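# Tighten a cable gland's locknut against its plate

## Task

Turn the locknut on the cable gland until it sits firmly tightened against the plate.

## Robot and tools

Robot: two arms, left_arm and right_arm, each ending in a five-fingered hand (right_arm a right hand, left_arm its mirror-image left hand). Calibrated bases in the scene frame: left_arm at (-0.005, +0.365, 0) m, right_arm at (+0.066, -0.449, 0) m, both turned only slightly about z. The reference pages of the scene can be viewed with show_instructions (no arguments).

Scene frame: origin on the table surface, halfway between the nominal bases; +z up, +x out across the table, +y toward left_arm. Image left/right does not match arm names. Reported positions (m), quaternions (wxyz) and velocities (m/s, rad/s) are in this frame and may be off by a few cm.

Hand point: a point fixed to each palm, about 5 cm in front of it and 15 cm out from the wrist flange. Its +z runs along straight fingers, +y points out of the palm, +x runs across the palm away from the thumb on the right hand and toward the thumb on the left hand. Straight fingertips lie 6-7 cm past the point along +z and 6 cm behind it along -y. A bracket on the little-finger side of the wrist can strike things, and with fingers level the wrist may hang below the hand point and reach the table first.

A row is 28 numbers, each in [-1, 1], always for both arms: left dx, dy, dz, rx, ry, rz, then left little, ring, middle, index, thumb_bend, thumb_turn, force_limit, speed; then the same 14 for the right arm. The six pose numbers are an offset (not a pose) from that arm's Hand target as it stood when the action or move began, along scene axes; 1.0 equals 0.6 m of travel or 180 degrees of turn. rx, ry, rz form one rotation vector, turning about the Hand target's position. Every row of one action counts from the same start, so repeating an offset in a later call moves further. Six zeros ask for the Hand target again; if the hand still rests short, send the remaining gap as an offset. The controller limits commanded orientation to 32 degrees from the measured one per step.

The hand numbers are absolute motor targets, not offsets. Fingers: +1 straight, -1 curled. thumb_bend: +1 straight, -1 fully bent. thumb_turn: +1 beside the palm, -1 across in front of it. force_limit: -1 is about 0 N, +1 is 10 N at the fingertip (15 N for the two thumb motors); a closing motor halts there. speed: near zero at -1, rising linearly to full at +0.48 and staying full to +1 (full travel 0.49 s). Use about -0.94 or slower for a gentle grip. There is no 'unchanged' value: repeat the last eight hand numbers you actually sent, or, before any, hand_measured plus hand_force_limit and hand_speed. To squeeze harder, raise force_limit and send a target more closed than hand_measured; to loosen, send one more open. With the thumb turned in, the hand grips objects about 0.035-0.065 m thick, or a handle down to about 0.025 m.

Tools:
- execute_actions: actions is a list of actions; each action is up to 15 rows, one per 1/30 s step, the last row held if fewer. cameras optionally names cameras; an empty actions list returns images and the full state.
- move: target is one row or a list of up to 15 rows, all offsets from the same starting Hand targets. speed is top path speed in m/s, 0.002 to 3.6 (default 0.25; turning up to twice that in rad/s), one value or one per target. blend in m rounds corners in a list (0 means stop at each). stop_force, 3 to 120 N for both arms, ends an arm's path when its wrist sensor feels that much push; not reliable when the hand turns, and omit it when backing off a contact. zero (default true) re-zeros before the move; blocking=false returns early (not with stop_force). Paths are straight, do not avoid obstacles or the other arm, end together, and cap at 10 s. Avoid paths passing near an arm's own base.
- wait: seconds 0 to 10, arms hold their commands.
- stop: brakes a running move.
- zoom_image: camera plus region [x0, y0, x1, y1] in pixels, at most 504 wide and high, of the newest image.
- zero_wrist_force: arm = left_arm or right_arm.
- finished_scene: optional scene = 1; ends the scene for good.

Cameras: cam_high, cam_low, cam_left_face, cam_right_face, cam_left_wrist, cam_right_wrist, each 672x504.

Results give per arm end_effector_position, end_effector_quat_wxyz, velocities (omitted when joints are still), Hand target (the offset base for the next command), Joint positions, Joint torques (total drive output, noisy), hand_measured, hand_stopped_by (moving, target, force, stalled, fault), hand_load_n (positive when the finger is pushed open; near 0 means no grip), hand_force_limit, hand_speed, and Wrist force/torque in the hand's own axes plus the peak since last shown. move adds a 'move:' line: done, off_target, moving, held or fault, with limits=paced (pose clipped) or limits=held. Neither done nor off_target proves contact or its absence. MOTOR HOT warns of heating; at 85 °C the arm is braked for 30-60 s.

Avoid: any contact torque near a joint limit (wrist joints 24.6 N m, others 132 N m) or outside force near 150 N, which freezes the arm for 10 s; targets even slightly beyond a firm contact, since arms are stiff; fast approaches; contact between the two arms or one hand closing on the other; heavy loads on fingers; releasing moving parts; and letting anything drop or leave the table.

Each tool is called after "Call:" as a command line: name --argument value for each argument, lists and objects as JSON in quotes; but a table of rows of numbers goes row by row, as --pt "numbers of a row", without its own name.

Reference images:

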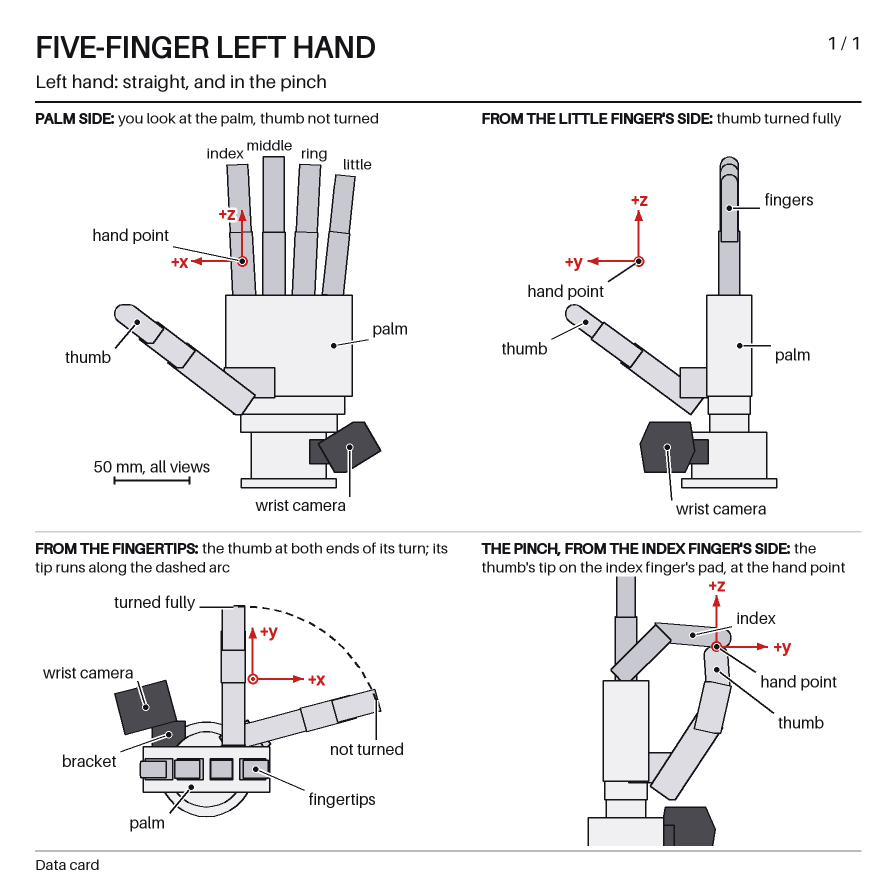

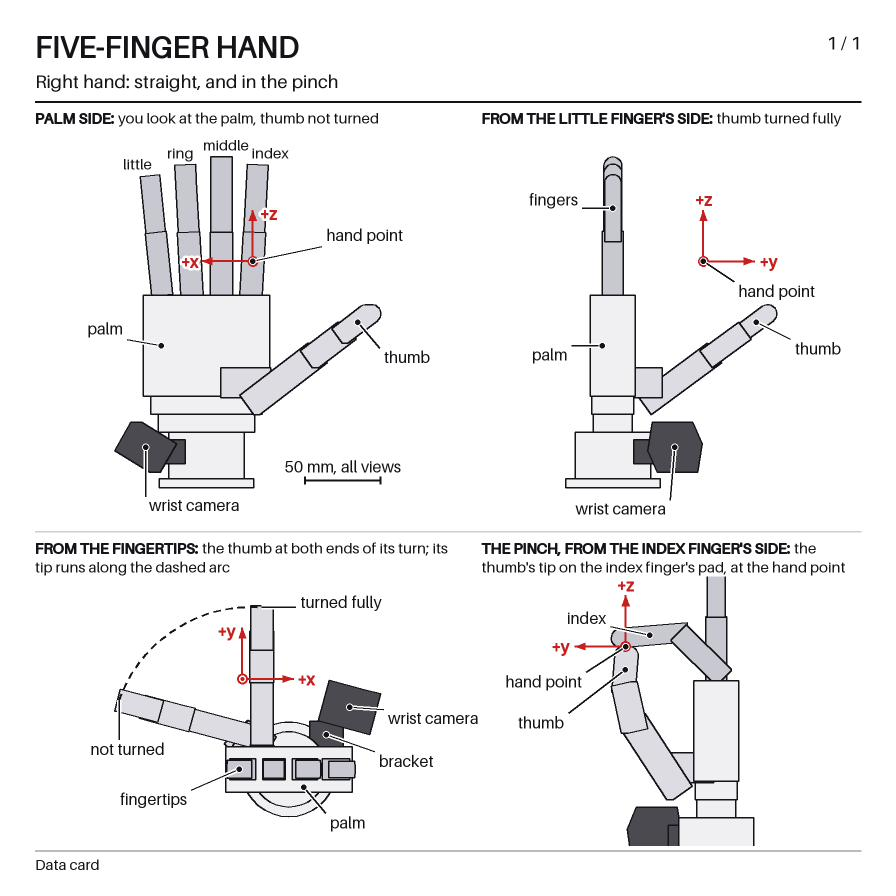

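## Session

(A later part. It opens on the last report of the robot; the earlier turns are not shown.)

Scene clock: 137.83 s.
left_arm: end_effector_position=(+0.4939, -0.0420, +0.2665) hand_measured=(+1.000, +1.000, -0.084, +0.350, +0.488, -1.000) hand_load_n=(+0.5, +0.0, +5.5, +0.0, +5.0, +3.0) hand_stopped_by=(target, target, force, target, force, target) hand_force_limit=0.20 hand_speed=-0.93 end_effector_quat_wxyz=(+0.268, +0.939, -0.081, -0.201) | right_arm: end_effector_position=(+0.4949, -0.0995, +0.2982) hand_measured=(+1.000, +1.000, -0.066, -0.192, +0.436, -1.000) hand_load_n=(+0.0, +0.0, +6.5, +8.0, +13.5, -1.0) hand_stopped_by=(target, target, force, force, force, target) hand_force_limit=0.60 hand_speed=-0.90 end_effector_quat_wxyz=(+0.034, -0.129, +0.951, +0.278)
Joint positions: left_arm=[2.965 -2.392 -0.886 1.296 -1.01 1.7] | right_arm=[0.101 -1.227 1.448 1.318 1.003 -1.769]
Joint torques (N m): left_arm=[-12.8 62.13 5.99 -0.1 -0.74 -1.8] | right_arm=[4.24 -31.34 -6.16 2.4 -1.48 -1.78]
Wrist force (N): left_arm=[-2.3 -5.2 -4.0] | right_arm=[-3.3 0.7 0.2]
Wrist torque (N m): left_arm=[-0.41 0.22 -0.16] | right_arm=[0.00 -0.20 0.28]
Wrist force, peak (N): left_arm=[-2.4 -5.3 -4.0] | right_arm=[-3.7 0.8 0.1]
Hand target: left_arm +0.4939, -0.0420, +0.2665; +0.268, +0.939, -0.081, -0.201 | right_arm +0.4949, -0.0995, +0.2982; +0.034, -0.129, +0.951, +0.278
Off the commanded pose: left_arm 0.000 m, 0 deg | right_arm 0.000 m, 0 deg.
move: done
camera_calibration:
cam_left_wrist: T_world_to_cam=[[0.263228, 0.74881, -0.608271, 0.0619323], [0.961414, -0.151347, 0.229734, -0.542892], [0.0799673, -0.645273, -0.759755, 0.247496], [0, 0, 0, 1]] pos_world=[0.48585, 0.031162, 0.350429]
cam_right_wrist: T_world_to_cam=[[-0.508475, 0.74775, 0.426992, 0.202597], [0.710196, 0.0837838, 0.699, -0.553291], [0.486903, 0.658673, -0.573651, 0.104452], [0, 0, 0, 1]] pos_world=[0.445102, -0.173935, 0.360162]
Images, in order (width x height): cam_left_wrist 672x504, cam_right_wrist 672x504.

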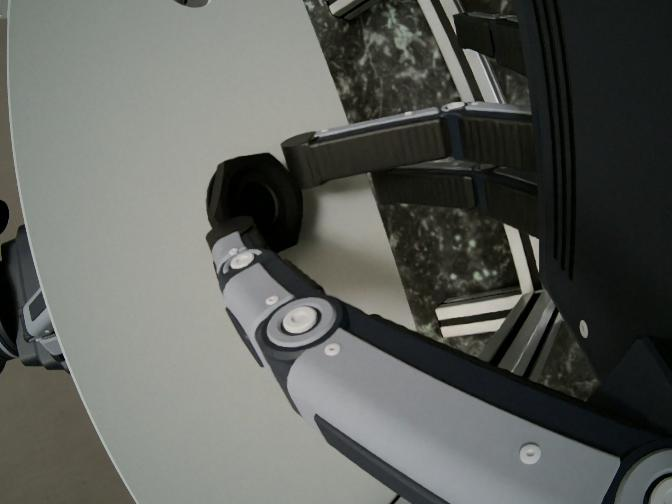

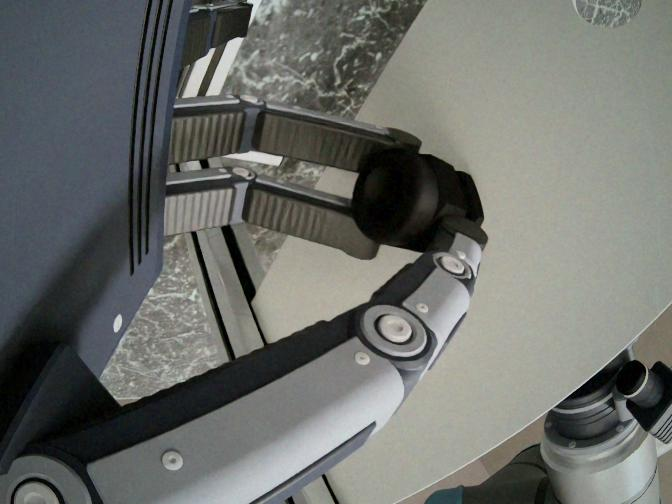

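Call:
move --pt "0.00316 0.00017 0.00493 0.0030 -0.0555 0 1 1 -0.3 0.35 0.35 -1 0.2 -0.93 0 0 0 0 0 0 1 1 -0.3 -0.3 0.25 -1 0.6 -0.9" --pt "0.00541 0.00029 0.01035 0.0060 -0.1109 0 1 1 -0.3 0.35 0.35 -1 0.2 -0.93 0 0 0 0 0 0 1 1 -0.3 -0.3 0.25 -1 0.6 -0.9" --pt "0.00669 0.00036 0.01607 0.0090 -0.1664 0 1 1 -0.3 0.35 0.35 -1 0.2 -0.93 0 0 0 0 0 0 1 1 -0.3 -0.3 0.25 -1 0.6 -0.9" --pt "0.00694 0.00038 0.02192 0.0120 -0.2219 0 1 1 -0.3 0.35 0.35 -1 0.2 -0.93 0 0 0 0 0 0 1 1 -0.3 -0.3 0.25 -1 0.6 -0.9" --speed 0.08 --blend '[0.001,0.001,0.001,0]' --cameras '["cam_left_wrist","cam_right_wrist"]'

Call:
zoom_image --camera "cam_left_wrist" --region '[180, 100, 400, 290]'

Call:
zoom_image --camera "cam_right_wrist" --region '[300, 120, 540, 300]'

Scene clock: 143.17 s.
left_arm: end_effector_position=(+0.4981, -0.0417, +0.2797) hand_measured=(+1.000, +1.000, -0.084, +0.350, +0.488, -1.000) hand_load_n=(+0.0, +0.0, +3.5, +0.0, +3.5, +6.0) hand_stopped_by=(target, target, force, target, force, target) hand_force_limit=0.20 hand_speed=-0.93 end_effector_quat_wxyz=(+0.206, +0.956, -0.164, +0.130) | right_arm: end_effector_position=(+0.4949, -0.0995, +0.2982) hand_measured=(+1.000, +1.000, -0.066, -0.192, +0.436, -1.000) hand_load_n=(+0.0, +0.5, +7.0, +8.5, +12.5, -0.5) hand_stopped_by=(target, target, force, force, force, target) hand_force_limit=0.60 hand_speed=-0.90 end_effector_quat_wxyz=(+0.034, -0.129, +0.951, +0.278)
Joint positions: left_arm=[2.909 -2.053 -1.192 1.974 -1.173 1.63] | right_arm=[0.101 -1.227 1.448 1.318 1.003 -1.769]
Joint torques (N m): left_arm=[-19.12 41.74 2.67 1.28 -0.26 -1.45] | right_arm=[6.19 -37.81 -6.63 3.7 -1.62 -1.61]
Wrist force (N): left_arm=[4.9 -15.1 -18.5] | right_arm=[-10.1 -3.5 -0.3]
Wrist torque (N m): left_arm=[-1.10 -0.33 0.33] | right_arm=[-0.05 -0.22 0.23]
Wrist force, peak (N): left_arm=[4.9 -15.1 -18.5] | right_arm=[-10.4 -3.6 0.1]
Hand target: left_arm +0.4981, -0.0417, +0.2797; +0.206, +0.956, -0.164, +0.131 | right_arm +0.4949, -0.0995, +0.2982; +0.034, -0.129, +0.951, +0.278
Off the commanded pose: left_arm 0.000 m, 0 deg | right_arm 0.000 m, 0 deg.
move: done
camera_calibration:
cam_left_wrist: T_world_to_cam=[[0.58277, 0.766103, -0.271046, -0.184098], [0.591608, -0.171305, 0.787816, -0.52256], [0.557117, -0.619468, -0.553064, -0.0370466], [0, 0, 0, 1]] pos_world=[0.437077, 0.0285716, 0.341293]
cam_right_wrist: T_world_to_cam=[[-0.508475, 0.74775, 0.426992, 0.202597], [0.710196, 0.0837838, 0.699, -0.553291], [0.486903, 0.658673, -0.573651, 0.104452], [0, 0, 0, 1]] pos_world=[0.445102, -0.173935, 0.360162]
Images, in order (width x height): cam_left_wrist 672x504, cam_right_wrist 672x504.

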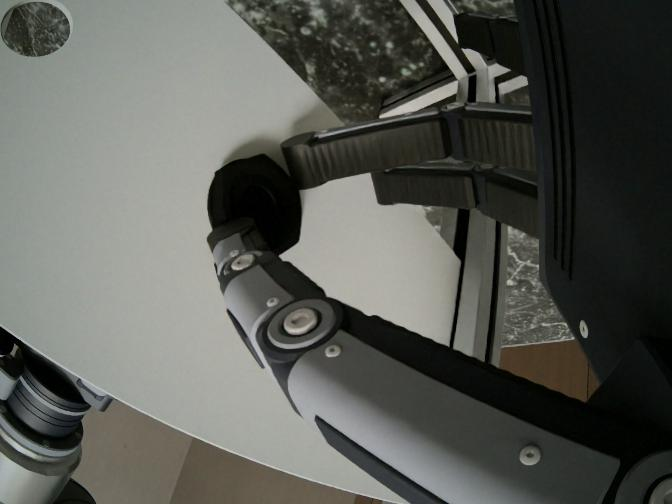

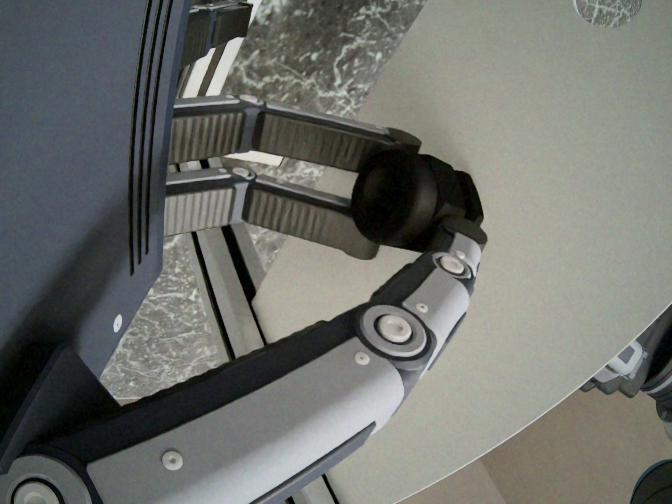

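Scaled by 2.291 from the camera's 672x504 image, which has a finer 960x720 frame.

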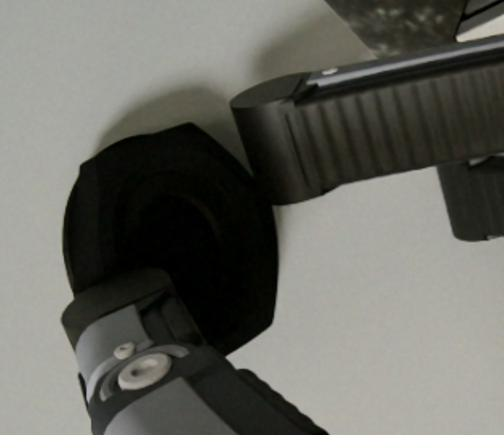

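Scaled by 2.100 from the camera's 672x504 image, which has a finer 960x720 frame.

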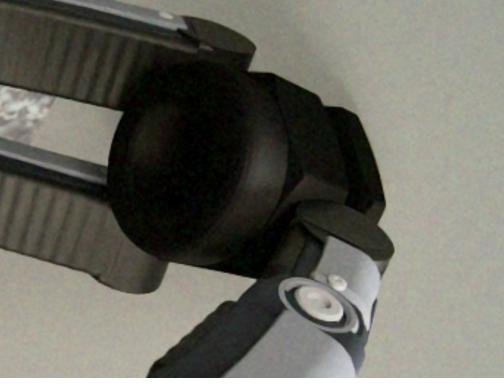

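Call:
move --target '[0.0006, 0.0008, 0.0010, 0,0,0, 1,1,-0.3,0.35,0.35,-1, 0.2, -0.93, 0, 0, 0, 0,0,0, 1,1,-0.3,-0.3,0.25,-1, 0.6, -0.9]' --speed 0.02

Scene clock: 144.30 s.
left_arm: end_effector_position=(+0.4984, -0.0413, +0.2803) hand_measured=(+1.000, +1.000, -0.084, +0.350, +0.488, -1.000) hand_load_n=(+0.0, +0.0, +3.0, +0.0, +2.5, +4.0) hand_stopped_by=(target, target, force, target, force, target) hand_force_limit=0.20 hand_speed=-0.93 end_effector_quat_wxyz=(+0.206, +0.956, -0.164, +0.131) | right_arm: end_effector_position=(+0.4949, -0.0995, +0.2982) hand_measured=(+1.000, +1.000, -0.066, -0.192, +0.436, -1.000) hand_load_n=(+0.0, +0.0, +6.5, +8.0, +13.5, +0.0) hand_stopped_by=(target, target, force, force, force, target) hand_force_limit=0.60 hand_speed=-0.90 end_effector_quat_wxyz=(+0.034, -0.129, +0.951, +0.278)
Joint positions: left_arm=[2.91 -2.053 -1.19 1.973 -1.173 1.631] | right_arm=[0.101 -1.227 1.448 1.318 1.003 -1.769]
Joint torques (N m): left_arm=[3.48 30.87 26.1 -3.95 4.07 2.22] | right_arm=[7.69 -39.21 -6.49 4.09 -1.68 -1.55]
Wrist force (N): left_arm=[2.5 -8.7 -8.0] | right_arm=[-8.4 -2.8 -1.0]
Wrist torque (N m): left_arm=[-0.55 -0.19 0.20] | right_arm=[-0.03 -0.19 0.23]
Wrist force, peak (N): left_arm=[5.0 -15.0 -18.6] | right_arm=[-10.4 -3.8 -0.4]
Hand target: left_arm +0.4984, -0.0413, +0.2803; +0.206, +0.956, -0.164, +0.131 | right_arm +0.4949, -0.0995, +0.2982; +0.034, -0.129, +0.951, +0.278
Off the commanded pose: left_arm 0.000 m, 0 deg | right_arm 0.000 m, 0 deg.
move: done

Call:
move --pt "0.0001 0.0010 0.0072 0.0030 -0.0555 0 1 1 -0.3 0.35 0.35 -1 0.2 -0.93 0 0 0 0 0 0 1 1 -0.3 -0.3 0.25 -1 0.6 -0.9" --pt "-0.0015 0.0012 0.0132 0.0060 -0.1109 0 1 1 -0.3 0.35 0.35 -1 0.2 -0.93 0 0 0 0 0 0 1 1 -0.3 -0.3 0.25 -1 0.6 -0.9" --speed 0.08 --blend '[0.001,0]' --cameras '["cam_left_wrist","cam_high"]'

Call:
zoom_image --camera "cam_left_wrist" --region '[180, 100, 400, 290]'

Scene clock: 147.23 s.
left_arm: end_effector_position=(+0.4976, -0.0405, +0.2882) hand_measured=(+1.000, +1.000, -0.086, +0.350, +0.486, -1.000) hand_load_n=(+0.0, +0.0, +1.5, +0.0, +1.0, +1.0) hand_stopped_by=(target, target, force, target, force, target) hand_force_limit=0.20 hand_speed=-0.93 end_effector_quat_wxyz=(+0.166, +0.921, -0.199, +0.293) | right_arm: end_effector_position=(+0.4949, -0.0995, +0.2982) hand_measured=(+1.000, +1.000, -0.066, -0.192, +0.436, -1.000) hand_load_n=(+0.0, +0.0, +6.0, +7.5, +14.0, +0.0) hand_stopped_by=(target, target, force, force, force, target) hand_force_limit=0.60 hand_speed=-0.90 end_effector_quat_wxyz=(+0.034, -0.129, +0.951, +0.278)
Joint positions: left_arm=[2.872 -1.879 -1.408 2.347 -1.279 1.644] | right_arm=[0.101 -1.227 1.448 1.318 1.003 -1.769]
Joint torques (N m): left_arm=[-10.59 43.41 9.35 2.36 -1.04 1.88] | right_arm=[8.46 -43.13 -5.81 4.35 -1.75 -1.56]
Wrist force (N): left_arm=[0.1 -4.9 -3.2] | right_arm=[-7.2 -0.1 -0.5]
Wrist torque (N m): left_arm=[-0.39 -0.20 0.35] | right_arm=[0.02 -0.21 0.27]
Wrist force, peak (N): left_arm=[2.4 -8.5 -8.4] | right_arm=[-8.6 -3.1 -1.0]
Hand target: left_arm +0.4975, -0.0405, +0.2882; +0.166, +0.921, -0.199, +0.293 | right_arm +0.4949, -0.0995, +0.2982; +0.034, -0.129, +0.951, +0.278
Off the commanded pose: left_arm 0.000 m, 0 deg | right_arm 0.000 m, 0 deg.
move: done
camera_calibration:
cam_left_wrist: T_world_to_cam=[[0.637803, 0.769075, -0.0415964, -0.275797], [0.287652, -0.187758, 0.93915, -0.421784], [0.714467, -0.610958, -0.340979, -0.170398], [0, 0, 0, 1]] pos_world=[0.418975, 0.0288093, 0.326544]
Images, in order (width x height): cam_high 672x504, cam_left_wrist 672x504.

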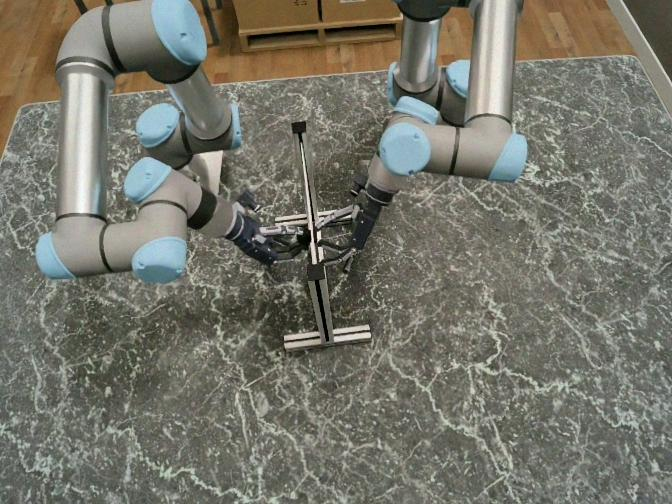

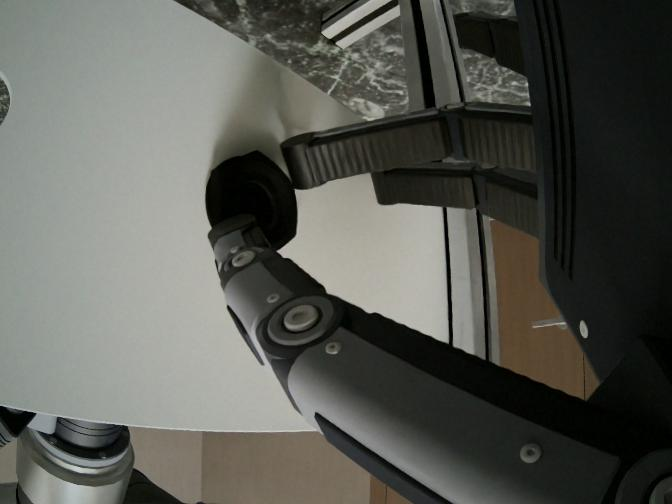

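Scaled by 2.291 from the camera's 672x504 image, which has a finer 960x720 frame.

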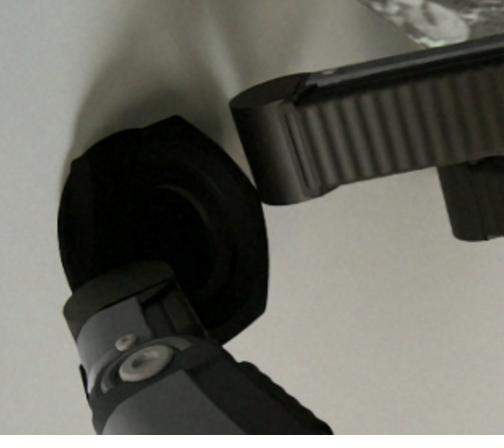

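Call:
move --pt "0 0 0 0 0 0 1 1 0.05 0.35 0.58 -1 0.2 -0.3 0 0 0 0 0 0 1 1 -0.3 -0.3 0.25 -1 0.6 -0.9" --pt "0 0.0158 0 0 0 0 1 1 0.05 0.35 0.58 -1 0.2 -0.3 0 0 0 0 0 0 1 1 -0.3 -0.3 0.25 -1 0.6 -0.9" --pt "-0.0115 0.0158 -0.0418 -0.02205 0.4077 0 1 1 0.05 0.35 0.58 -1 0.2 -0.3 0 0 0 0 0 0 1 1 -0.3 -0.3 0.25 -1 0.6 -0.9" --speed '[0.05,0.05,0.3]' --blend '[0,0.002,0]' --cameras '["cam_left_wrist"]'

Call:
zoom_image --camera "cam_left_wrist" --region '[180, 100, 400, 290]'

Scene clock: 151.50 s.
left_arm: end_effector_position=(+0.4907, -0.0311, +0.2631) hand_measured=(+1.000, +1.000, +0.050, +0.350, +0.580, -1.000) hand_load_n=(+0.0, +0.0, +0.0, +0.0, +0.0, +0.5) hand_stopped_by=(target, target, target, target, target, target) hand_force_limit=0.20 hand_speed=-0.30 end_effector_quat_wxyz=(+0.281, +0.907, -0.051, -0.309) | right_arm: end_effector_position=(+0.4949, -0.0995, +0.2982) hand_measured=(+1.000, +1.000, -0.066, -0.192, +0.436, -1.000) hand_load_n=(+0.0, +0.0, +6.0, +8.0, +14.0, +0.0) hand_stopped_by=(target, target, force, force, force, target) hand_force_limit=0.60 hand_speed=-0.90 end_effector_quat_wxyz=(+0.034, -0.129, +0.951, +0.278)
Joint positions: left_arm=[2.994 -2.463 -0.889 1.107 -0.984 1.758] | right_arm=[0.101 -1.227 1.448 1.318 1.003 -1.769]
Joint torques (N m): left_arm=[9.72 47.59 27.41 -4.89 1.17 1.9] | right_arm=[-1.16 -41.17 -7.28 5.55 -1.75 -1.67]
Wrist force (N): left_arm=[-3.5 2.0 2.1] | right_arm=[-4.7 2.6 1.6]
Wrist torque (N m): left_arm=[-0.09 0.43 -0.44] | right_arm=[0.04 -0.16 0.30]
Wrist force, peak (N): left_arm=[-0.2 -5.1 -3.2] | right_arm=[-7.5 -0.3 -0.6]
Hand target: left_arm +0.4906, -0.0311, +0.2631; +0.281, +0.907, -0.051, -0.309 | right_arm +0.4949, -0.0995, +0.2982; +0.034, -0.129, +0.951, +0.278
Off the commanded pose: left_arm 0.000 m, 0 deg | right_arm 0.000 m, 0 deg.
move: done
camera_calibration:
cam_left_wrist: T_world_to_cam=[[0.113198, 0.74065, -0.662287, 0.140171], [0.988729, -0.149711, 0.00156818, -0.490637], [-0.0979905, -0.655, -0.749248, 0.336478], [0, 0, 0, 1]] pos_world=[0.502211, 0.0431216, 0.345708]
Images, in order (width x height): cam_left_wrist 672x504.

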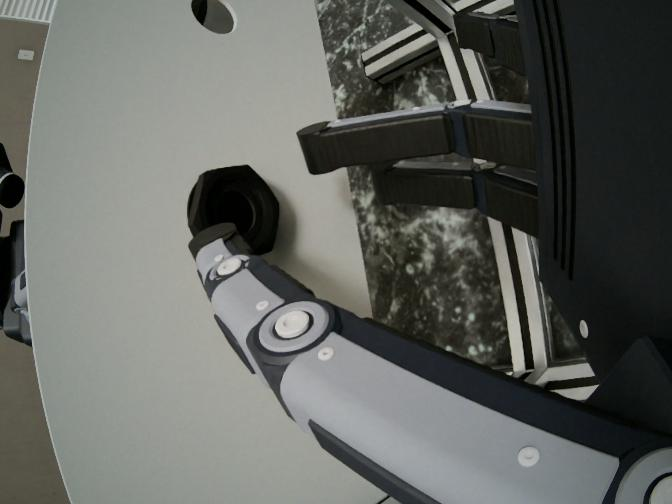

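Scaled by 2.291 from the camera's 672x504 image, which has a finer 960x720 frame.

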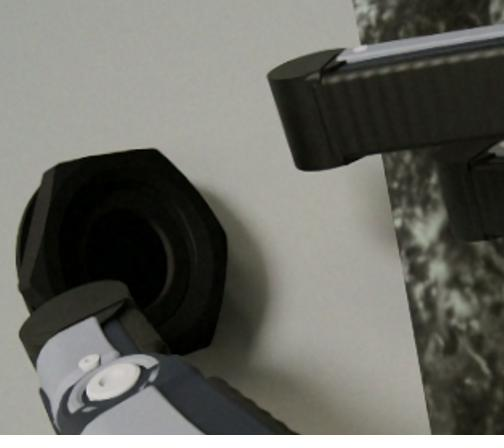

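Call:
move --target '[0,-0.0183,0,0,0,0,1,1,0.03,0.35,0.57,-1,0.2,-0.3,0,0,0,0,0,0,1,1,-0.3,-0.3,0.25,-1,0.6,-0.9]' --speed 0.03 --stop_force 4

Call:
move --target '[0,0,0,0,0,0,1,1,0.03,0.35,0.35,-1,-0.3,-0.92,0,0,0,0,0,0,1,1,-0.3,-0.3,0.25,-1,0.6,-0.9]' --speed 0.03

Call:
move --target '[0,0,0,0,0,0,1,1,-0.3,0.35,0.35,-1,0.5,-0.92,0,0,0,0,0,0,1,1,-0.3,-0.3,0.25,-1,0.6,-0.9]' --speed 0.03 --cameras '["cam_left_wrist"]'

Call:
zoom_image --camera "cam_left_wrist" --region '[180, 100, 400, 290]'

Scene clock: 153.33 s.
left_arm: end_effector_position=(+0.4906, -0.0420, +0.2631) hand_measured=(+1.000, +1.000, +0.030, +0.350, +0.570, -1.000) hand_load_n=(+0.0, +0.0, +0.0, +0.0, -0.5, +0.0) hand_stopped_by=(target, target, target, target, target, target) hand_force_limit=0.20 hand_speed=-0.30 end_effector_quat_wxyz=(+0.281, +0.907, -0.051, -0.309) | right_arm: end_effector_position=(+0.4949, -0.0995, +0.2982) hand_measured=(+1.000, +1.000, -0.066, -0.192, +0.436, -1.000) hand_load_n=(+0.0, +0.0, +6.0, +8.0, +14.0, +0.5) hand_stopped_by=(target, target, force, force, force, target) hand_force_limit=0.60 hand_speed=-0.90 end_effector_quat_wxyz=(+0.034, -0.129, +0.951, +0.278)
Joint positions: left_arm=[2.977 -2.476 -0.863 1.103 -0.973 1.742] | right_arm=[0.101 -1.227 1.448 1.318 1.003 -1.769]
Joint torques (N m): left_arm=[-8.71 47.4 27.29 -4.99 3.23 -2.09] | right_arm=[-0.24 -41.47 -7.86 5.8 -1.69 -1.8]
Wrist force (N): left_arm=[-3.5 1.5 1.8] | right_arm=[-4.8 2.4 1.3]
Wrist torque (N m): left_arm=[-0.12 0.40 -0.33] | right_arm=[0.02 -0.14 0.28]
Wrist force, peak (N): left_arm=[-3.7 2.2 2.1] | right_arm=[-5.3 2.4 1.9]
Hand target: left_arm +0.4906, -0.0420, +0.2631; +0.281, +0.907, -0.051, -0.309 | right_arm +0.4949, -0.0995, +0.2982; +0.034, -0.129, +0.951, +0.278
Off the commanded pose: left_arm 0.000 m, 0 deg | right_arm 0.000 m, 0 deg.
move: done

Scene clock: 154.47 s.
left_arm: end_effector_position=(+0.4906, -0.0420, +0.2631) hand_measured=(+1.000, +1.000, +0.030, +0.350, +0.470, -1.000) hand_load_n=(+0.0, +0.0, +0.0, +0.0, +5.0, +0.0) hand_stopped_by=(target, target, target, target, force, target) hand_force_limit=-0.30 hand_speed=-0.92 end_effector_quat_wxyz=(+0.281, +0.907, -0.051, -0.309) | right_arm: end_effector_position=(+0.4949, -0.0995, +0.2982) hand_measured=(+1.000, +1.000, -0.066, -0.192, +0.436, -1.000) hand_load_n=(+0.0, +0.0, +6.0, +8.0, +14.5, +0.5) hand_stopped_by=(target, target, force, force, force, target) hand_force_limit=0.60 hand_speed=-0.90 end_effector_quat_wxyz=(+0.034, -0.129, +0.951, +0.278)
Joint positions: left_arm=[2.977 -2.476 -0.863 1.103 -0.973 1.742] | right_arm=[0.101 -1.227 1.448 1.318 1.003 -1.769]
Joint torques (N m): left_arm=[-7.04 47.79 24.13 -3.93 2.07 -2.01] | right_arm=[-1.55 -41.51 -7.61 5.38 -1.58 -1.65]
Wrist force (N): left_arm=[-3.3 2.0 -5.7] | right_arm=[-4.8 2.2 2.0]
Wrist torque (N m): left_arm=[-0.27 0.34 -0.35] | right_arm=[0.05 -0.10 0.27]
Wrist force, peak (N): left_arm=[-3.3 2.3 -5.9] | right_arm=[-5.3 2.5 1.6]
Hand target: left_arm +0.4906, -0.0420, +0.2631; +0.281, +0.907, -0.051, -0.309 | right_arm +0.4949, -0.0995, +0.2982; +0.034, -0.129, +0.951, +0.278
Off the commanded pose: left_arm 0.000 m, 0 deg | right_arm 0.000 m, 0 deg.
move: done

Scene clock: 155.30 s.
left_arm: end_effector_position=(+0.4906, -0.0420, +0.2631) hand_measured=(+1.000, +1.000, -0.094, +0.350, +0.470, -1.000) hand_load_n=(+0.0, +0.0, +8.0, +0.5, +6.0, +0.0) hand_stopped_by=(target, target, force, target, force, target) hand_force_limit=0.50 hand_speed=-0.92 end_effector_quat_wxyz=(+0.281, +0.907, -0.051, -0.309) | right_arm: end_effector_position=(+0.4949, -0.0995, +0.2982) hand_measured=(+1.000, +1.000, -0.066, -0.192, +0.436, -1.000) hand_load_n=(+0.0, +0.0, +5.5, +8.0, +14.0, +1.0) hand_stopped_by=(target, target, force, force, force, target) hand_force_limit=0.60 hand_speed=-0.90 end_effector_quat_wxyz=(+0.034, -0.129, +0.951, +0.278)
Joint positions: left_arm=[2.977 -2.476 -0.863 1.103 -0.973 1.742] | right_arm=[0.101 -1.227 1.448 1.318 1.003 -1.769]
Joint torques (N m): left_arm=[-5.35 48.74 21.27 -2.62 0.86 -1.99] | right_arm=[-2 -40.97 -7.23 5.44 -1.5 -1.48]
Wrist force (N): left_arm=[-4.9 -8.3 -0.7] | right_arm=[-3.9 0.9 -0.2]
Wrist torque (N m): left_arm=[-0.42 0.38 -0.13] | right_arm=[-0.01 -0.14 0.28]
Wrist force, peak (N): left_arm=[-4.9 -8.3 -0.7] | right_arm=[-4.8 2.2 2.2]
Hand target: left_arm +0.4906, -0.0420, +0.2631; +0.281, +0.907, -0.051, -0.309 | right_arm +0.4949, -0.0995, +0.2982; +0.034, -0.129, +0.951, +0.278
Off the commanded pose: left_arm 0.000 m, 0 deg | right_arm 0.000 m, 0 deg.
move: done
camera_calibration:
cam_left_wrist: T_world_to_cam=[[0.113091, 0.7407, -0.662249, 0.148283], [0.98872, -0.149767, 0.0013331, -0.492181], [-0.0981959, -0.65493, -0.749282, 0.329452], [0, 0, 0, 1]] pos_world=[0.50221, 0.0322219, 0.345709]
Images, in order (width x height): cam_left_wrist 672x504.

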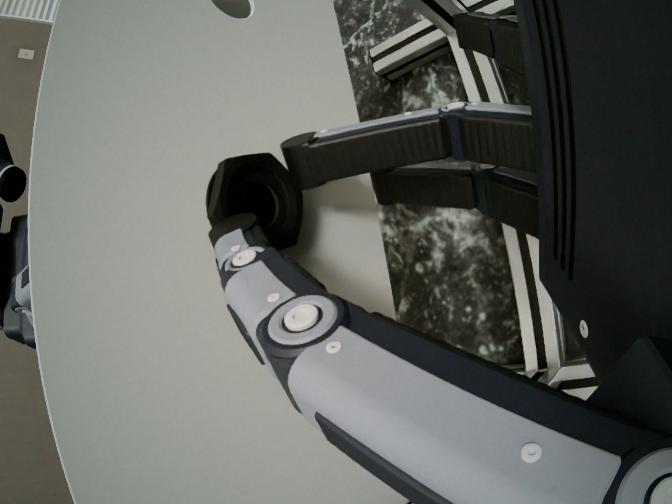

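Scaled by 2.291 from the camera's 672x504 image, which has a finer 960x720 frame.

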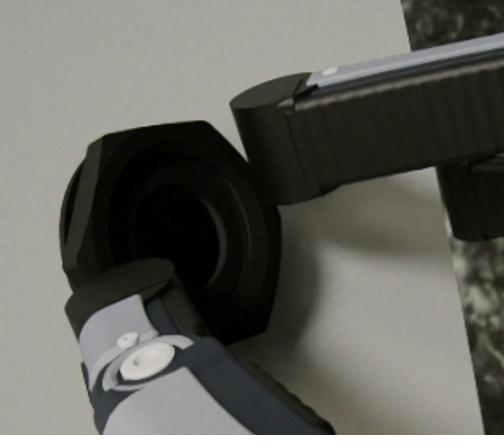

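Call:
move --pt "0.0044 0.0004 0.0044 0.0030 -0.0555 0 1 1 -0.3 0.35 0.35 -1 0.5 -0.92 0 0 0 0 0 0 1 1 -0.3 -0.3 0.25 -1 0.6 -0.9" --pt "0.0080 0.0007 0.0094 0.0060 -0.1109 0 1 1 -0.3 0.35 0.35 -1 0.5 -0.92 0 0 0 0 0 0 1 1 -0.3 -0.3 0.25 -1 0.6 -0.9" --pt "0.0108 0.0010 0.0150 0.0090 -0.1664 0 1 1 -0.3 0.35 0.35 -1 0.5 -0.92 0 0 0 0 0 0 1 1 -0.3 -0.3 0.25 -1 0.6 -0.9" --pt "0.0126 0.00125 0.02095 0.0120 -0.2219 0 1 1 -0.3 0.35 0.35 -1 0.5 -0.92 0 0 0 0 0 0 1 1 -0.3 -0.3 0.25 -1 0.6 -0.9" --speed 0.1 --blend '[0.001,0.001,0.001,0]' --cameras '["cam_left_wrist"]'

Call:
zoom_image --camera "cam_left_wrist" --region '[180, 100, 400, 290]'

Scene clock: 159.73 s.
left_arm: end_effector_position=(+0.4982, -0.0413, +0.2757) hand_measured=(+1.000, +1.000, -0.094, +0.350, +0.470, -1.000) hand_load_n=(+0.0, +0.0, +6.0, +0.0, +0.0, +2.0) hand_stopped_by=(target, target, force, target, force, target) hand_force_limit=0.50 hand_speed=-0.92 end_effector_quat_wxyz=(+0.230, +0.963, -0.138, +0.018) | right_arm: end_effector_position=(+0.4949, -0.0995, +0.2982) hand_measured=(+1.000, +1.000, -0.066, -0.192, +0.436, -1.000) hand_load_n=(+0.0, +0.0, +5.5, +7.5, +14.5, +0.5) hand_stopped_by=(target, target, force, force, force, target) hand_force_limit=0.60 hand_speed=-0.90 end_effector_quat_wxyz=(+0.034, -0.129, +0.951, +0.278)
Joint positions: left_arm=[2.933 -2.176 -1.057 1.729 -1.109 1.643] | right_arm=[0.101 -1.227 1.448 1.318 1.003 -1.769]
Joint torques (N m): left_arm=[-14.06 56.36 9 0.74 0.79 -2.15] | right_arm=[-2.62 -38.53 -7.17 3.55 -1.81 -1.51]
Wrist force (N): left_arm=[-4.3 -11.7 -3.6] | right_arm=[-8.8 1.6 -1.0]
Wrist torque (N m): left_arm=[-0.43 0.01 0.25] | right_arm=[0.01 -0.16 0.29]
Wrist force, peak (N): left_arm=[-7.8 -13.3 -0.4] | right_arm=[-9.3 1.6 -0.4]
Hand target: left_arm +0.4982, -0.0413, +0.2757; +0.230, +0.963, -0.138, +0.019 | right_arm +0.4949, -0.0995, +0.2982; +0.034, -0.129, +0.951, +0.278
Off the commanded pose: left_arm 0.000 m, 0 deg | right_arm 0.000 m, 0 deg.
move: done
camera_calibration:
cam_left_wrist: T_world_to_cam=[[0.502389, 0.76175, -0.409076, -0.107633], [0.759209, -0.162225, 0.630306, -0.559165], [0.413773, -0.627232, -0.659827, 0.0614755], [0, 0, 0, 1]] pos_world=[0.453159, 0.0298381, 0.348978]
Images, in order (width x height): cam_left_wrist 672x504.

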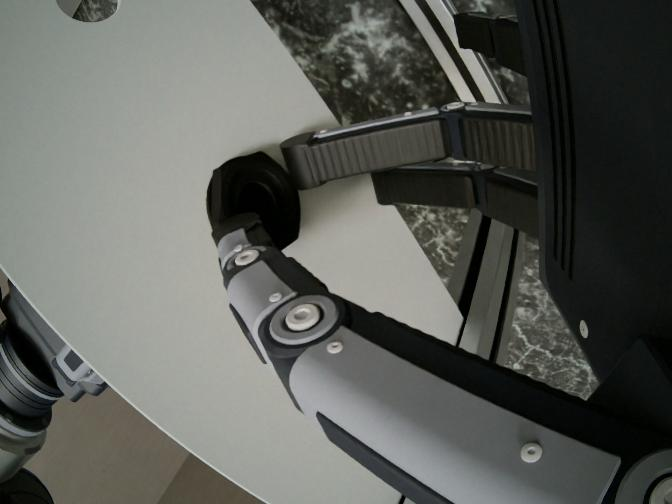

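Scaled by 2.291 from the camera's 672x504 image, which has a finer 960x720 frame.

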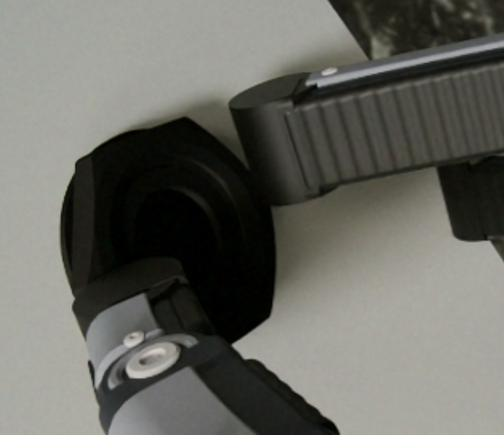

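Call:
move --pt "-0.0007 -0.0008 -0.0013 0 0 0 1 1 -0.3 0.35 0.35 -1 0.5 -0.92 0 0 0 0 0 0 1 1 -0.3 -0.3 0.25 -1 0.6 -0.9" --pt "-0.0007 -0.0008 -0.0013 0 0 0 1 1 -0.31 0.35 0.34 -1 0.2 -0.94 0 0 0 0 0 0 1 1 -0.3 -0.3 0.25 -1 0.6 -0.9" --speed 0.02 --cameras '["cam_left_wrist"]'

Call:
zoom_image --camera "cam_left_wrist" --region '[180, 100, 400, 290]'

Scene clock: 162.53 s.
left_arm: end_effector_position=(+0.4978, -0.0418, +0.2749) hand_measured=(+1.000, +1.000, -0.102, +0.350, +0.340, -1.000) hand_load_n=(+0.5, +0.0, +4.5, +0.0, -0.5, -0.5) hand_stopped_by=(target, target, force, target, target, target) hand_force_limit=0.20 hand_speed=-0.94 end_effector_quat_wxyz=(+0.230, +0.963, -0.138, +0.018) | right_arm: end_effector_position=(+0.4949, -0.0995, +0.2982) hand_measured=(+1.000, +1.000, -0.066, -0.192, +0.436, -1.000) hand_load_n=(+0.0, +0.0, +4.5, +7.5, +15.0, +1.0) hand_stopped_by=(target, target, force, force, force, target) hand_force_limit=0.60 hand_speed=-0.90 end_effector_quat_wxyz=(+0.034, -0.129, +0.951, +0.278)
Joint positions: left_arm=[2.931 -2.175 -1.06 1.732 -1.109 1.642] | right_arm=[0.101 -1.227 1.448 1.318 1.003 -1.769]
Joint torques (N m): left_arm=[-8.45 41.32 15.26 -0.08 2.71 -1.74] | right_arm=[-1.65 -38.9 -7.21 2.25 -1.44 -1.4]
Wrist force (N): left_arm=[-4.2 -8.8 2.2] | right_arm=[-6.3 3.0 -2.6]
Wrist torque (N m): left_arm=[-0.13 0.11 0.24] | right_arm=[0.03 -0.12 0.32]
Wrist force, peak (N): left_arm=[-0.3 -20.4 -18.3] | right_arm=[-10.9 -0.8 -1.0]
Hand target: left_arm +0.4978, -0.0418, +0.2749; +0.230, +0.963, -0.138, +0.019 | right_arm +0.4949, -0.0995, +0.2982; +0.034, -0.129, +0.951, +0.278
Off the commanded pose: left_arm 0.000 m, 0 deg | right_arm 0.000 m, 0 deg.
move: done
camera_calibration:
cam_left_wrist: T_world_to_cam=[[0.502437, 0.761767, -0.408985, -0.107382], [0.759131, -0.162247, 0.630394, -0.558357], [0.413856, -0.627206, -0.659799, 0.0607928], [0, 0, 0, 1]] pos_world=[0.45266, 0.0293382, 0.348178]
Images, in order (width x height): cam_left_wrist 672x504.

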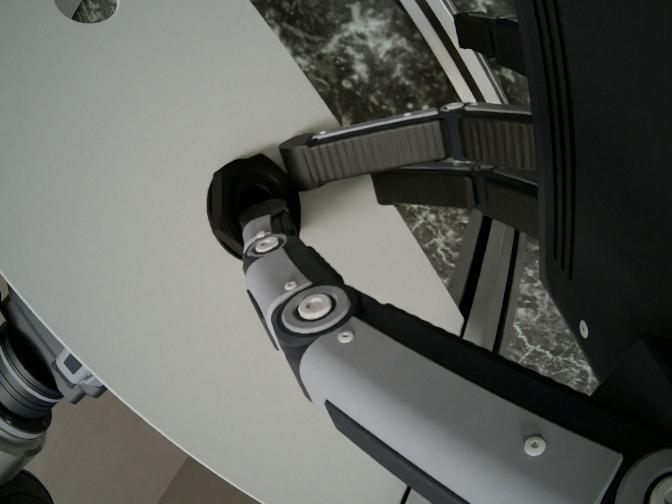

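Scaled by 2.291 from the camera's 672x504 image, which has a finer 960x720 frame.

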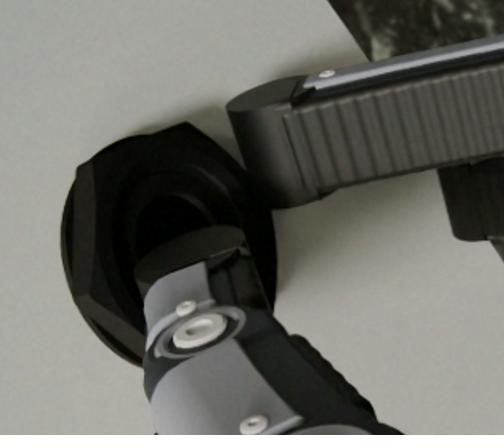

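Call:
move --pt "0 0 0 0 0 0 1 1 0.03 0.35 0.57 -1 0.2 -0.3 0 0 0 0 0 0 1 1 -0.3 -0.3 0.25 -1 0.6 -0.9" --pt "0 0.0067 0 0 0 0 1 1 0.03 0.35 0.57 -1 0.2 -0.3 0 0 0 0 0 0 1 1 -0.3 -0.3 0.25 -1 0.6 -0.9" --speed 0.03 --cameras '["cam_left_wrist"]'

Call:
zoom_image --camera "cam_left_wrist" --region '[180, 100, 400, 290]'

Call:
move --target '[0,-0.0167,0,0,0,0,1,1,0.03,0.35,0.57,-1,0.2,-0.3,0,0,0,0,0,0,1,1,-0.3,-0.3,0.25,-1,0.6,-0.9]' --speed 0.015 --stop_force 3

Scene clock: 163.97 s.
left_arm: end_effector_position=(+0.4978, -0.0378, +0.2749) hand_measured=(+1.000, +1.000, +0.030, +0.350, +0.570, -1.000) hand_load_n=(-0.5, +0.0, +0.0, +0.0, +0.0, +0.0) hand_stopped_by=(target, target, target, target, target, target) hand_force_limit=0.20 hand_speed=-0.30 end_effector_quat_wxyz=(+0.230, +0.963, -0.138, +0.018) | right_arm: end_effector_position=(+0.4949, -0.0995, +0.2982) hand_measured=(+1.000, +1.000, -0.066, -0.192, +0.436, -1.000) hand_load_n=(+0.0, +0.0, +6.0, +8.0, +14.0, +1.0) hand_stopped_by=(target, target, force, force, force, target) hand_force_limit=0.60 hand_speed=-0.90 end_effector_quat_wxyz=(+0.034, -0.129, +0.951, +0.278)
Joint positions: left_arm=[2.939 -2.171 -1.068 1.732 -1.109 1.65] | right_arm=[0.101 -1.227 1.448 1.318 1.003 -1.769]
Joint torques (N m): left_arm=[9.39 54.76 7.43 -0.15 3.12 1.9] | right_arm=[-1.99 -37.39 -6.44 1.59 -1 -1.56]
Wrist force (N): left_arm=[-0.2 1.8 1.0] | right_arm=[-6.1 2.6 1.4]
Wrist torque (N m): left_arm=[0.01 0.10 -0.08] | right_arm=[0.02 -0.15 0.30]
Wrist force, peak (N): left_arm=[-1.1 -21.0 -15.2] | right_arm=[-10.4 1.8 2.6]
Hand target: left_arm +0.4978, -0.0378, +0.2749; +0.230, +0.963, -0.138, +0.019 | right_arm +0.4949, -0.0995, +0.2982; +0.034, -0.129, +0.951, +0.278
Off the commanded pose: left_arm 0.000 m, 0 deg | right_arm 0.000 m, 0 deg.
move: done
camera_calibration:
cam_left_wrist: T_world_to_cam=[[0.502437, 0.761767, -0.408985, -0.110429], [0.759131, -0.162247, 0.630394, -0.557708], [0.413856, -0.627206, -0.659799, 0.0633016], [0, 0, 0, 1]] pos_world=[0.45266, 0.0333382, 0.348178]
Images, in order (width x height): cam_left_wrist 672x504.

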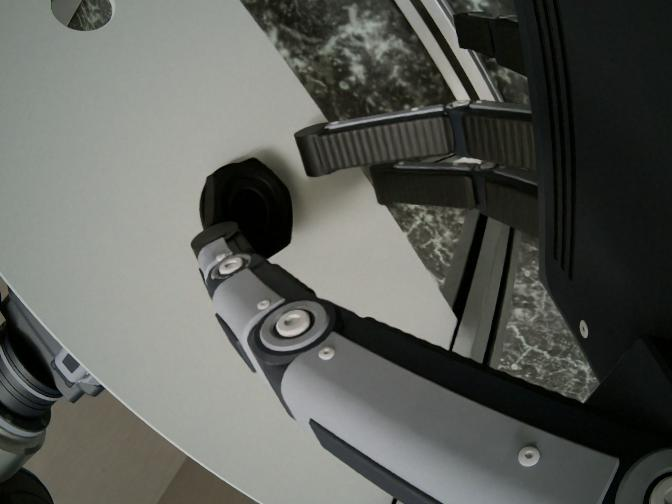

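Scaled by 2.291 from the camera's 672x504 image, which has a finer 960x720 frame.

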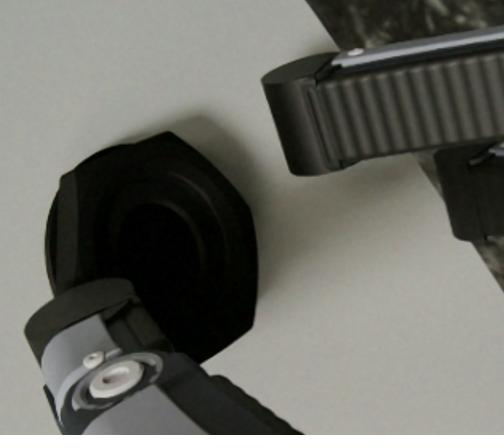

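Scene clock: 165.33 s.
left_arm: end_effector_position=(+0.4978, -0.0417, +0.2749) hand_measured=(+1.000, +1.000, +0.030, +0.350, +0.570, -1.000) hand_load_n=(+0.0, +0.0, +0.0, +0.0, +0.5, -0.5) hand_stopped_by=(target, target, target, target, target, target) hand_force_limit=0.20 hand_speed=-0.30 end_effector_quat_wxyz=(+0.230, +0.963, -0.138, +0.019) | right_arm: end_effector_position=(+0.4949, -0.0995, +0.2982) hand_measured=(+1.000, +1.000, -0.066, -0.192, +0.436, -1.000) hand_load_n=(+0.0, +0.0, +5.5, +8.0, +14.0, +1.0) hand_stopped_by=(target, target, force, force, force, target) hand_force_limit=0.60 hand_speed=-0.90 end_effector_quat_wxyz=(+0.034, -0.129, +0.951, +0.278)
Joint positions: left_arm=[2.932 -2.175 -1.06 1.732 -1.109 1.642] | right_arm=[0.101 -1.227 1.448 1.318 1.003 -1.769]
Joint torques (N m): left_arm=[9.64 54.22 7.29 -0.46 3.19 1.96] | right_arm=[-2.42 -37.8 -5.68 1.02 -0.39 -1.61]
Wrist force (N): left_arm=[-0.2 0.0 -1.4] | right_arm=[-6.3 2.9 1.0]
Wrist torque (N m): left_arm=[-0.15 0.04 -0.03] | right_arm=[0.05 -0.12 0.29]
Wrist force, peak (N): left_arm=[-1.1 -4.8 -5.3] | right_arm=[-6.6 2.8 1.8]
Hand target: left_arm +0.4978, -0.0417, +0.2749; +0.230, +0.963, -0.138, +0.019 (not the last commanded pose) | right_arm +0.4949, -0.0995, +0.2982; +0.034, -0.129, +0.951, +0.278
Off the commanded pose: left_arm 0.006 m, 0 deg | right_arm 0.000 m, 0 deg.
move: contact (left_arm)

Call:
move --target '[-0.0023,0.0067,-0.0067,-0.0036,0.0666,0,1,1,0.03,0.35,0.52,-1,0.2,-0.3,0,0,0,0,0,0,1,1,-0.3,-0.3,0.25,-1,0.6,-0.9]' --speed 0.1

Call:
move --target '[0,-0.0133,0,0,0,0,1,1,0.03,0.35,0.51,-1,0.2,-0.3,0,0,0,0,0,0,1,1,-0.3,-0.3,0.25,-1,0.6,-0.9]' --speed 0.015 --stop_force 3 --cameras '["cam_left_wrist"]'

Call:
zoom_image --camera "cam_left_wrist" --region '[180, 100, 400, 290]'

Scene clock: 168.00 s.
left_arm: end_effector_position=(+0.4964, -0.0377, +0.2709) hand_measured=(+1.000, +1.000, +0.030, +0.350, +0.522, -1.000) hand_load_n=(+0.0, +0.0, +0.5, +0.0, +0.0, +0.0) hand_stopped_by=(target, target, target, target, target, target) hand_force_limit=0.20 hand_speed=-0.30 end_effector_quat_wxyz=(+0.249, +0.958, -0.113, -0.081) | right_arm: end_effector_position=(+0.4949, -0.0995, +0.2982) hand_measured=(+1.000, +1.000, -0.066, -0.192, +0.436, -1.000) hand_load_n=(+0.0, +0.0, +5.5, +8.0, +14.5, +1.0) hand_stopped_by=(target, target, force, force, force, target) hand_force_limit=0.60 hand_speed=-0.90 end_effector_quat_wxyz=(+0.034, -0.129, +0.951, +0.278)
Joint positions: left_arm=[2.956 -2.274 -0.973 1.527 -1.06 1.672] | right_arm=[0.101 -1.227 1.448 1.318 1.003 -1.769]
Joint torques (N m): left_arm=[9.72 41.74 26.92 -5.02 3.18 1.91] | right_arm=[-1.78 -37.06 -7.28 1 0.81 -1.56]
Wrist force (N): left_arm=[-1.0 2.1 1.1] | right_arm=[-5.6 3.4 1.9]
Wrist torque (N m): left_arm=[0.01 0.16 -0.19] | right_arm=[0.06 -0.16 0.32]
Wrist force, peak (N): left_arm=[-0.4 1.9 -6.3] | right_arm=[-6.6 2.8 1.6]
Hand target: left_arm +0.4964, -0.0377, +0.2709; +0.249, +0.958, -0.113, -0.081 | right_arm +0.4949, -0.0995, +0.2982; +0.034, -0.129, +0.951, +0.278
Off the commanded pose: left_arm 0.000 m, 0 deg | right_arm 0.000 m, 0 deg.
move: done

Scene clock: 169.40 s.
left_arm: end_effector_position=(+0.4964, -0.0409, +0.2709) hand_measured=(+1.000, +1.000, +0.030, +0.350, +0.510, -1.000) hand_load_n=(+0.0, +0.0, +0.0, +0.0, +2.0, +0.5) hand_stopped_by=(target, target, target, target, target, target) hand_force_limit=0.20 hand_speed=-0.30 end_effector_quat_wxyz=(+0.249, +0.958, -0.113, -0.081) | right_arm: end_effector_position=(+0.4949, -0.0995, +0.2982) hand_measured=(+1.000, +1.000, -0.066, -0.192, +0.436, -1.000) hand_load_n=(+0.0, +0.0, +6.0, +8.0, +14.5, +1.5) hand_stopped_by=(target, target, force, force, force, target) hand_force_limit=0.60 hand_speed=-0.90 end_effector_quat_wxyz=(+0.034, -0.129, +0.951, +0.278)
Joint positions: left_arm=[2.95 -2.278 -0.966 1.527 -1.06 1.665] | right_arm=[0.101 -1.227 1.448 1.318 1.003 -1.769]
Joint torques (N m): left_arm=[8.85 58.41 6.67 -0.14 -1.75 1.87] | right_arm=[-2.71 -35.57 -7.8 1.01 1.29 -1.6]
Wrist force (N): left_arm=[-1.1 2.9 -0.9] | right_arm=[-5.7 3.4 1.4]
Wrist torque (N m): left_arm=[-0.04 0.17 -0.21] | right_arm=[0.07 -0.13 0.32]
Wrist force, peak (N): left_arm=[-1.4 -0.5 -4.5] | right_arm=[-6.3 3.3 1.9]
Hand target: left_arm +0.4964, -0.0409, +0.2709; +0.249, +0.958, -0.113, -0.081 (not the last commanded pose) | right_arm +0.4949, -0.0995, +0.2982; +0.034, -0.129, +0.951, +0.278
Off the commanded pose: left_arm 0.005 m, 0 deg | right_arm 0.000 m, 0 deg.
move: contact (left_arm)
camera_calibration:
cam_left_wrist: T_world_to_cam=[[0.405565, 0.756499, -0.513056, -0.0329546], [0.873675, -0.155814, 0.460884, -0.56538], [0.268716, -0.635163, -0.724127, 0.148416], [0, 0, 0, 1]] pos_world=[0.467442, 0.0311044, 0.351139]
Images, in order (width x height): cam_left_wrist 672x504.

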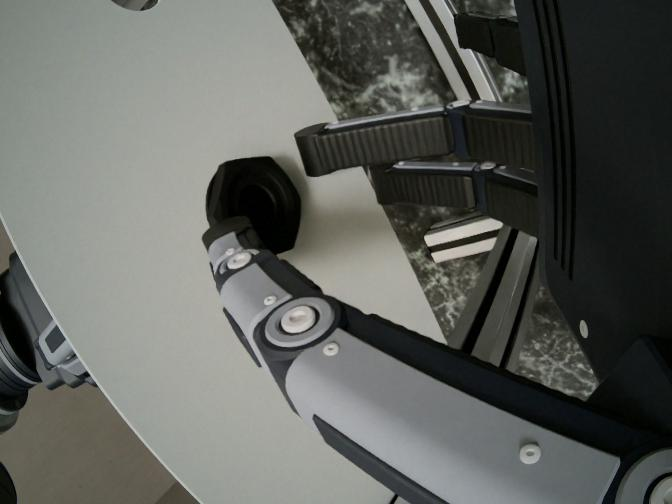

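Scaled by 2.291 from the camera's 672x504 image, which has a finer 960x720 frame.

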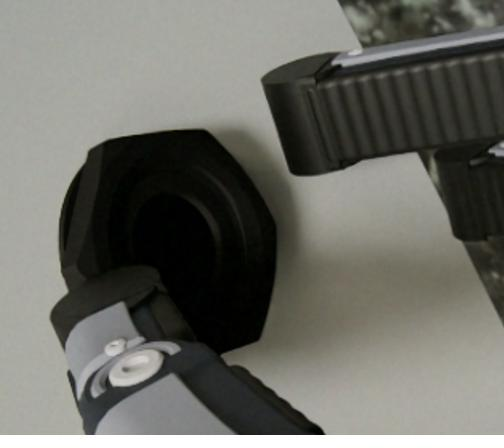

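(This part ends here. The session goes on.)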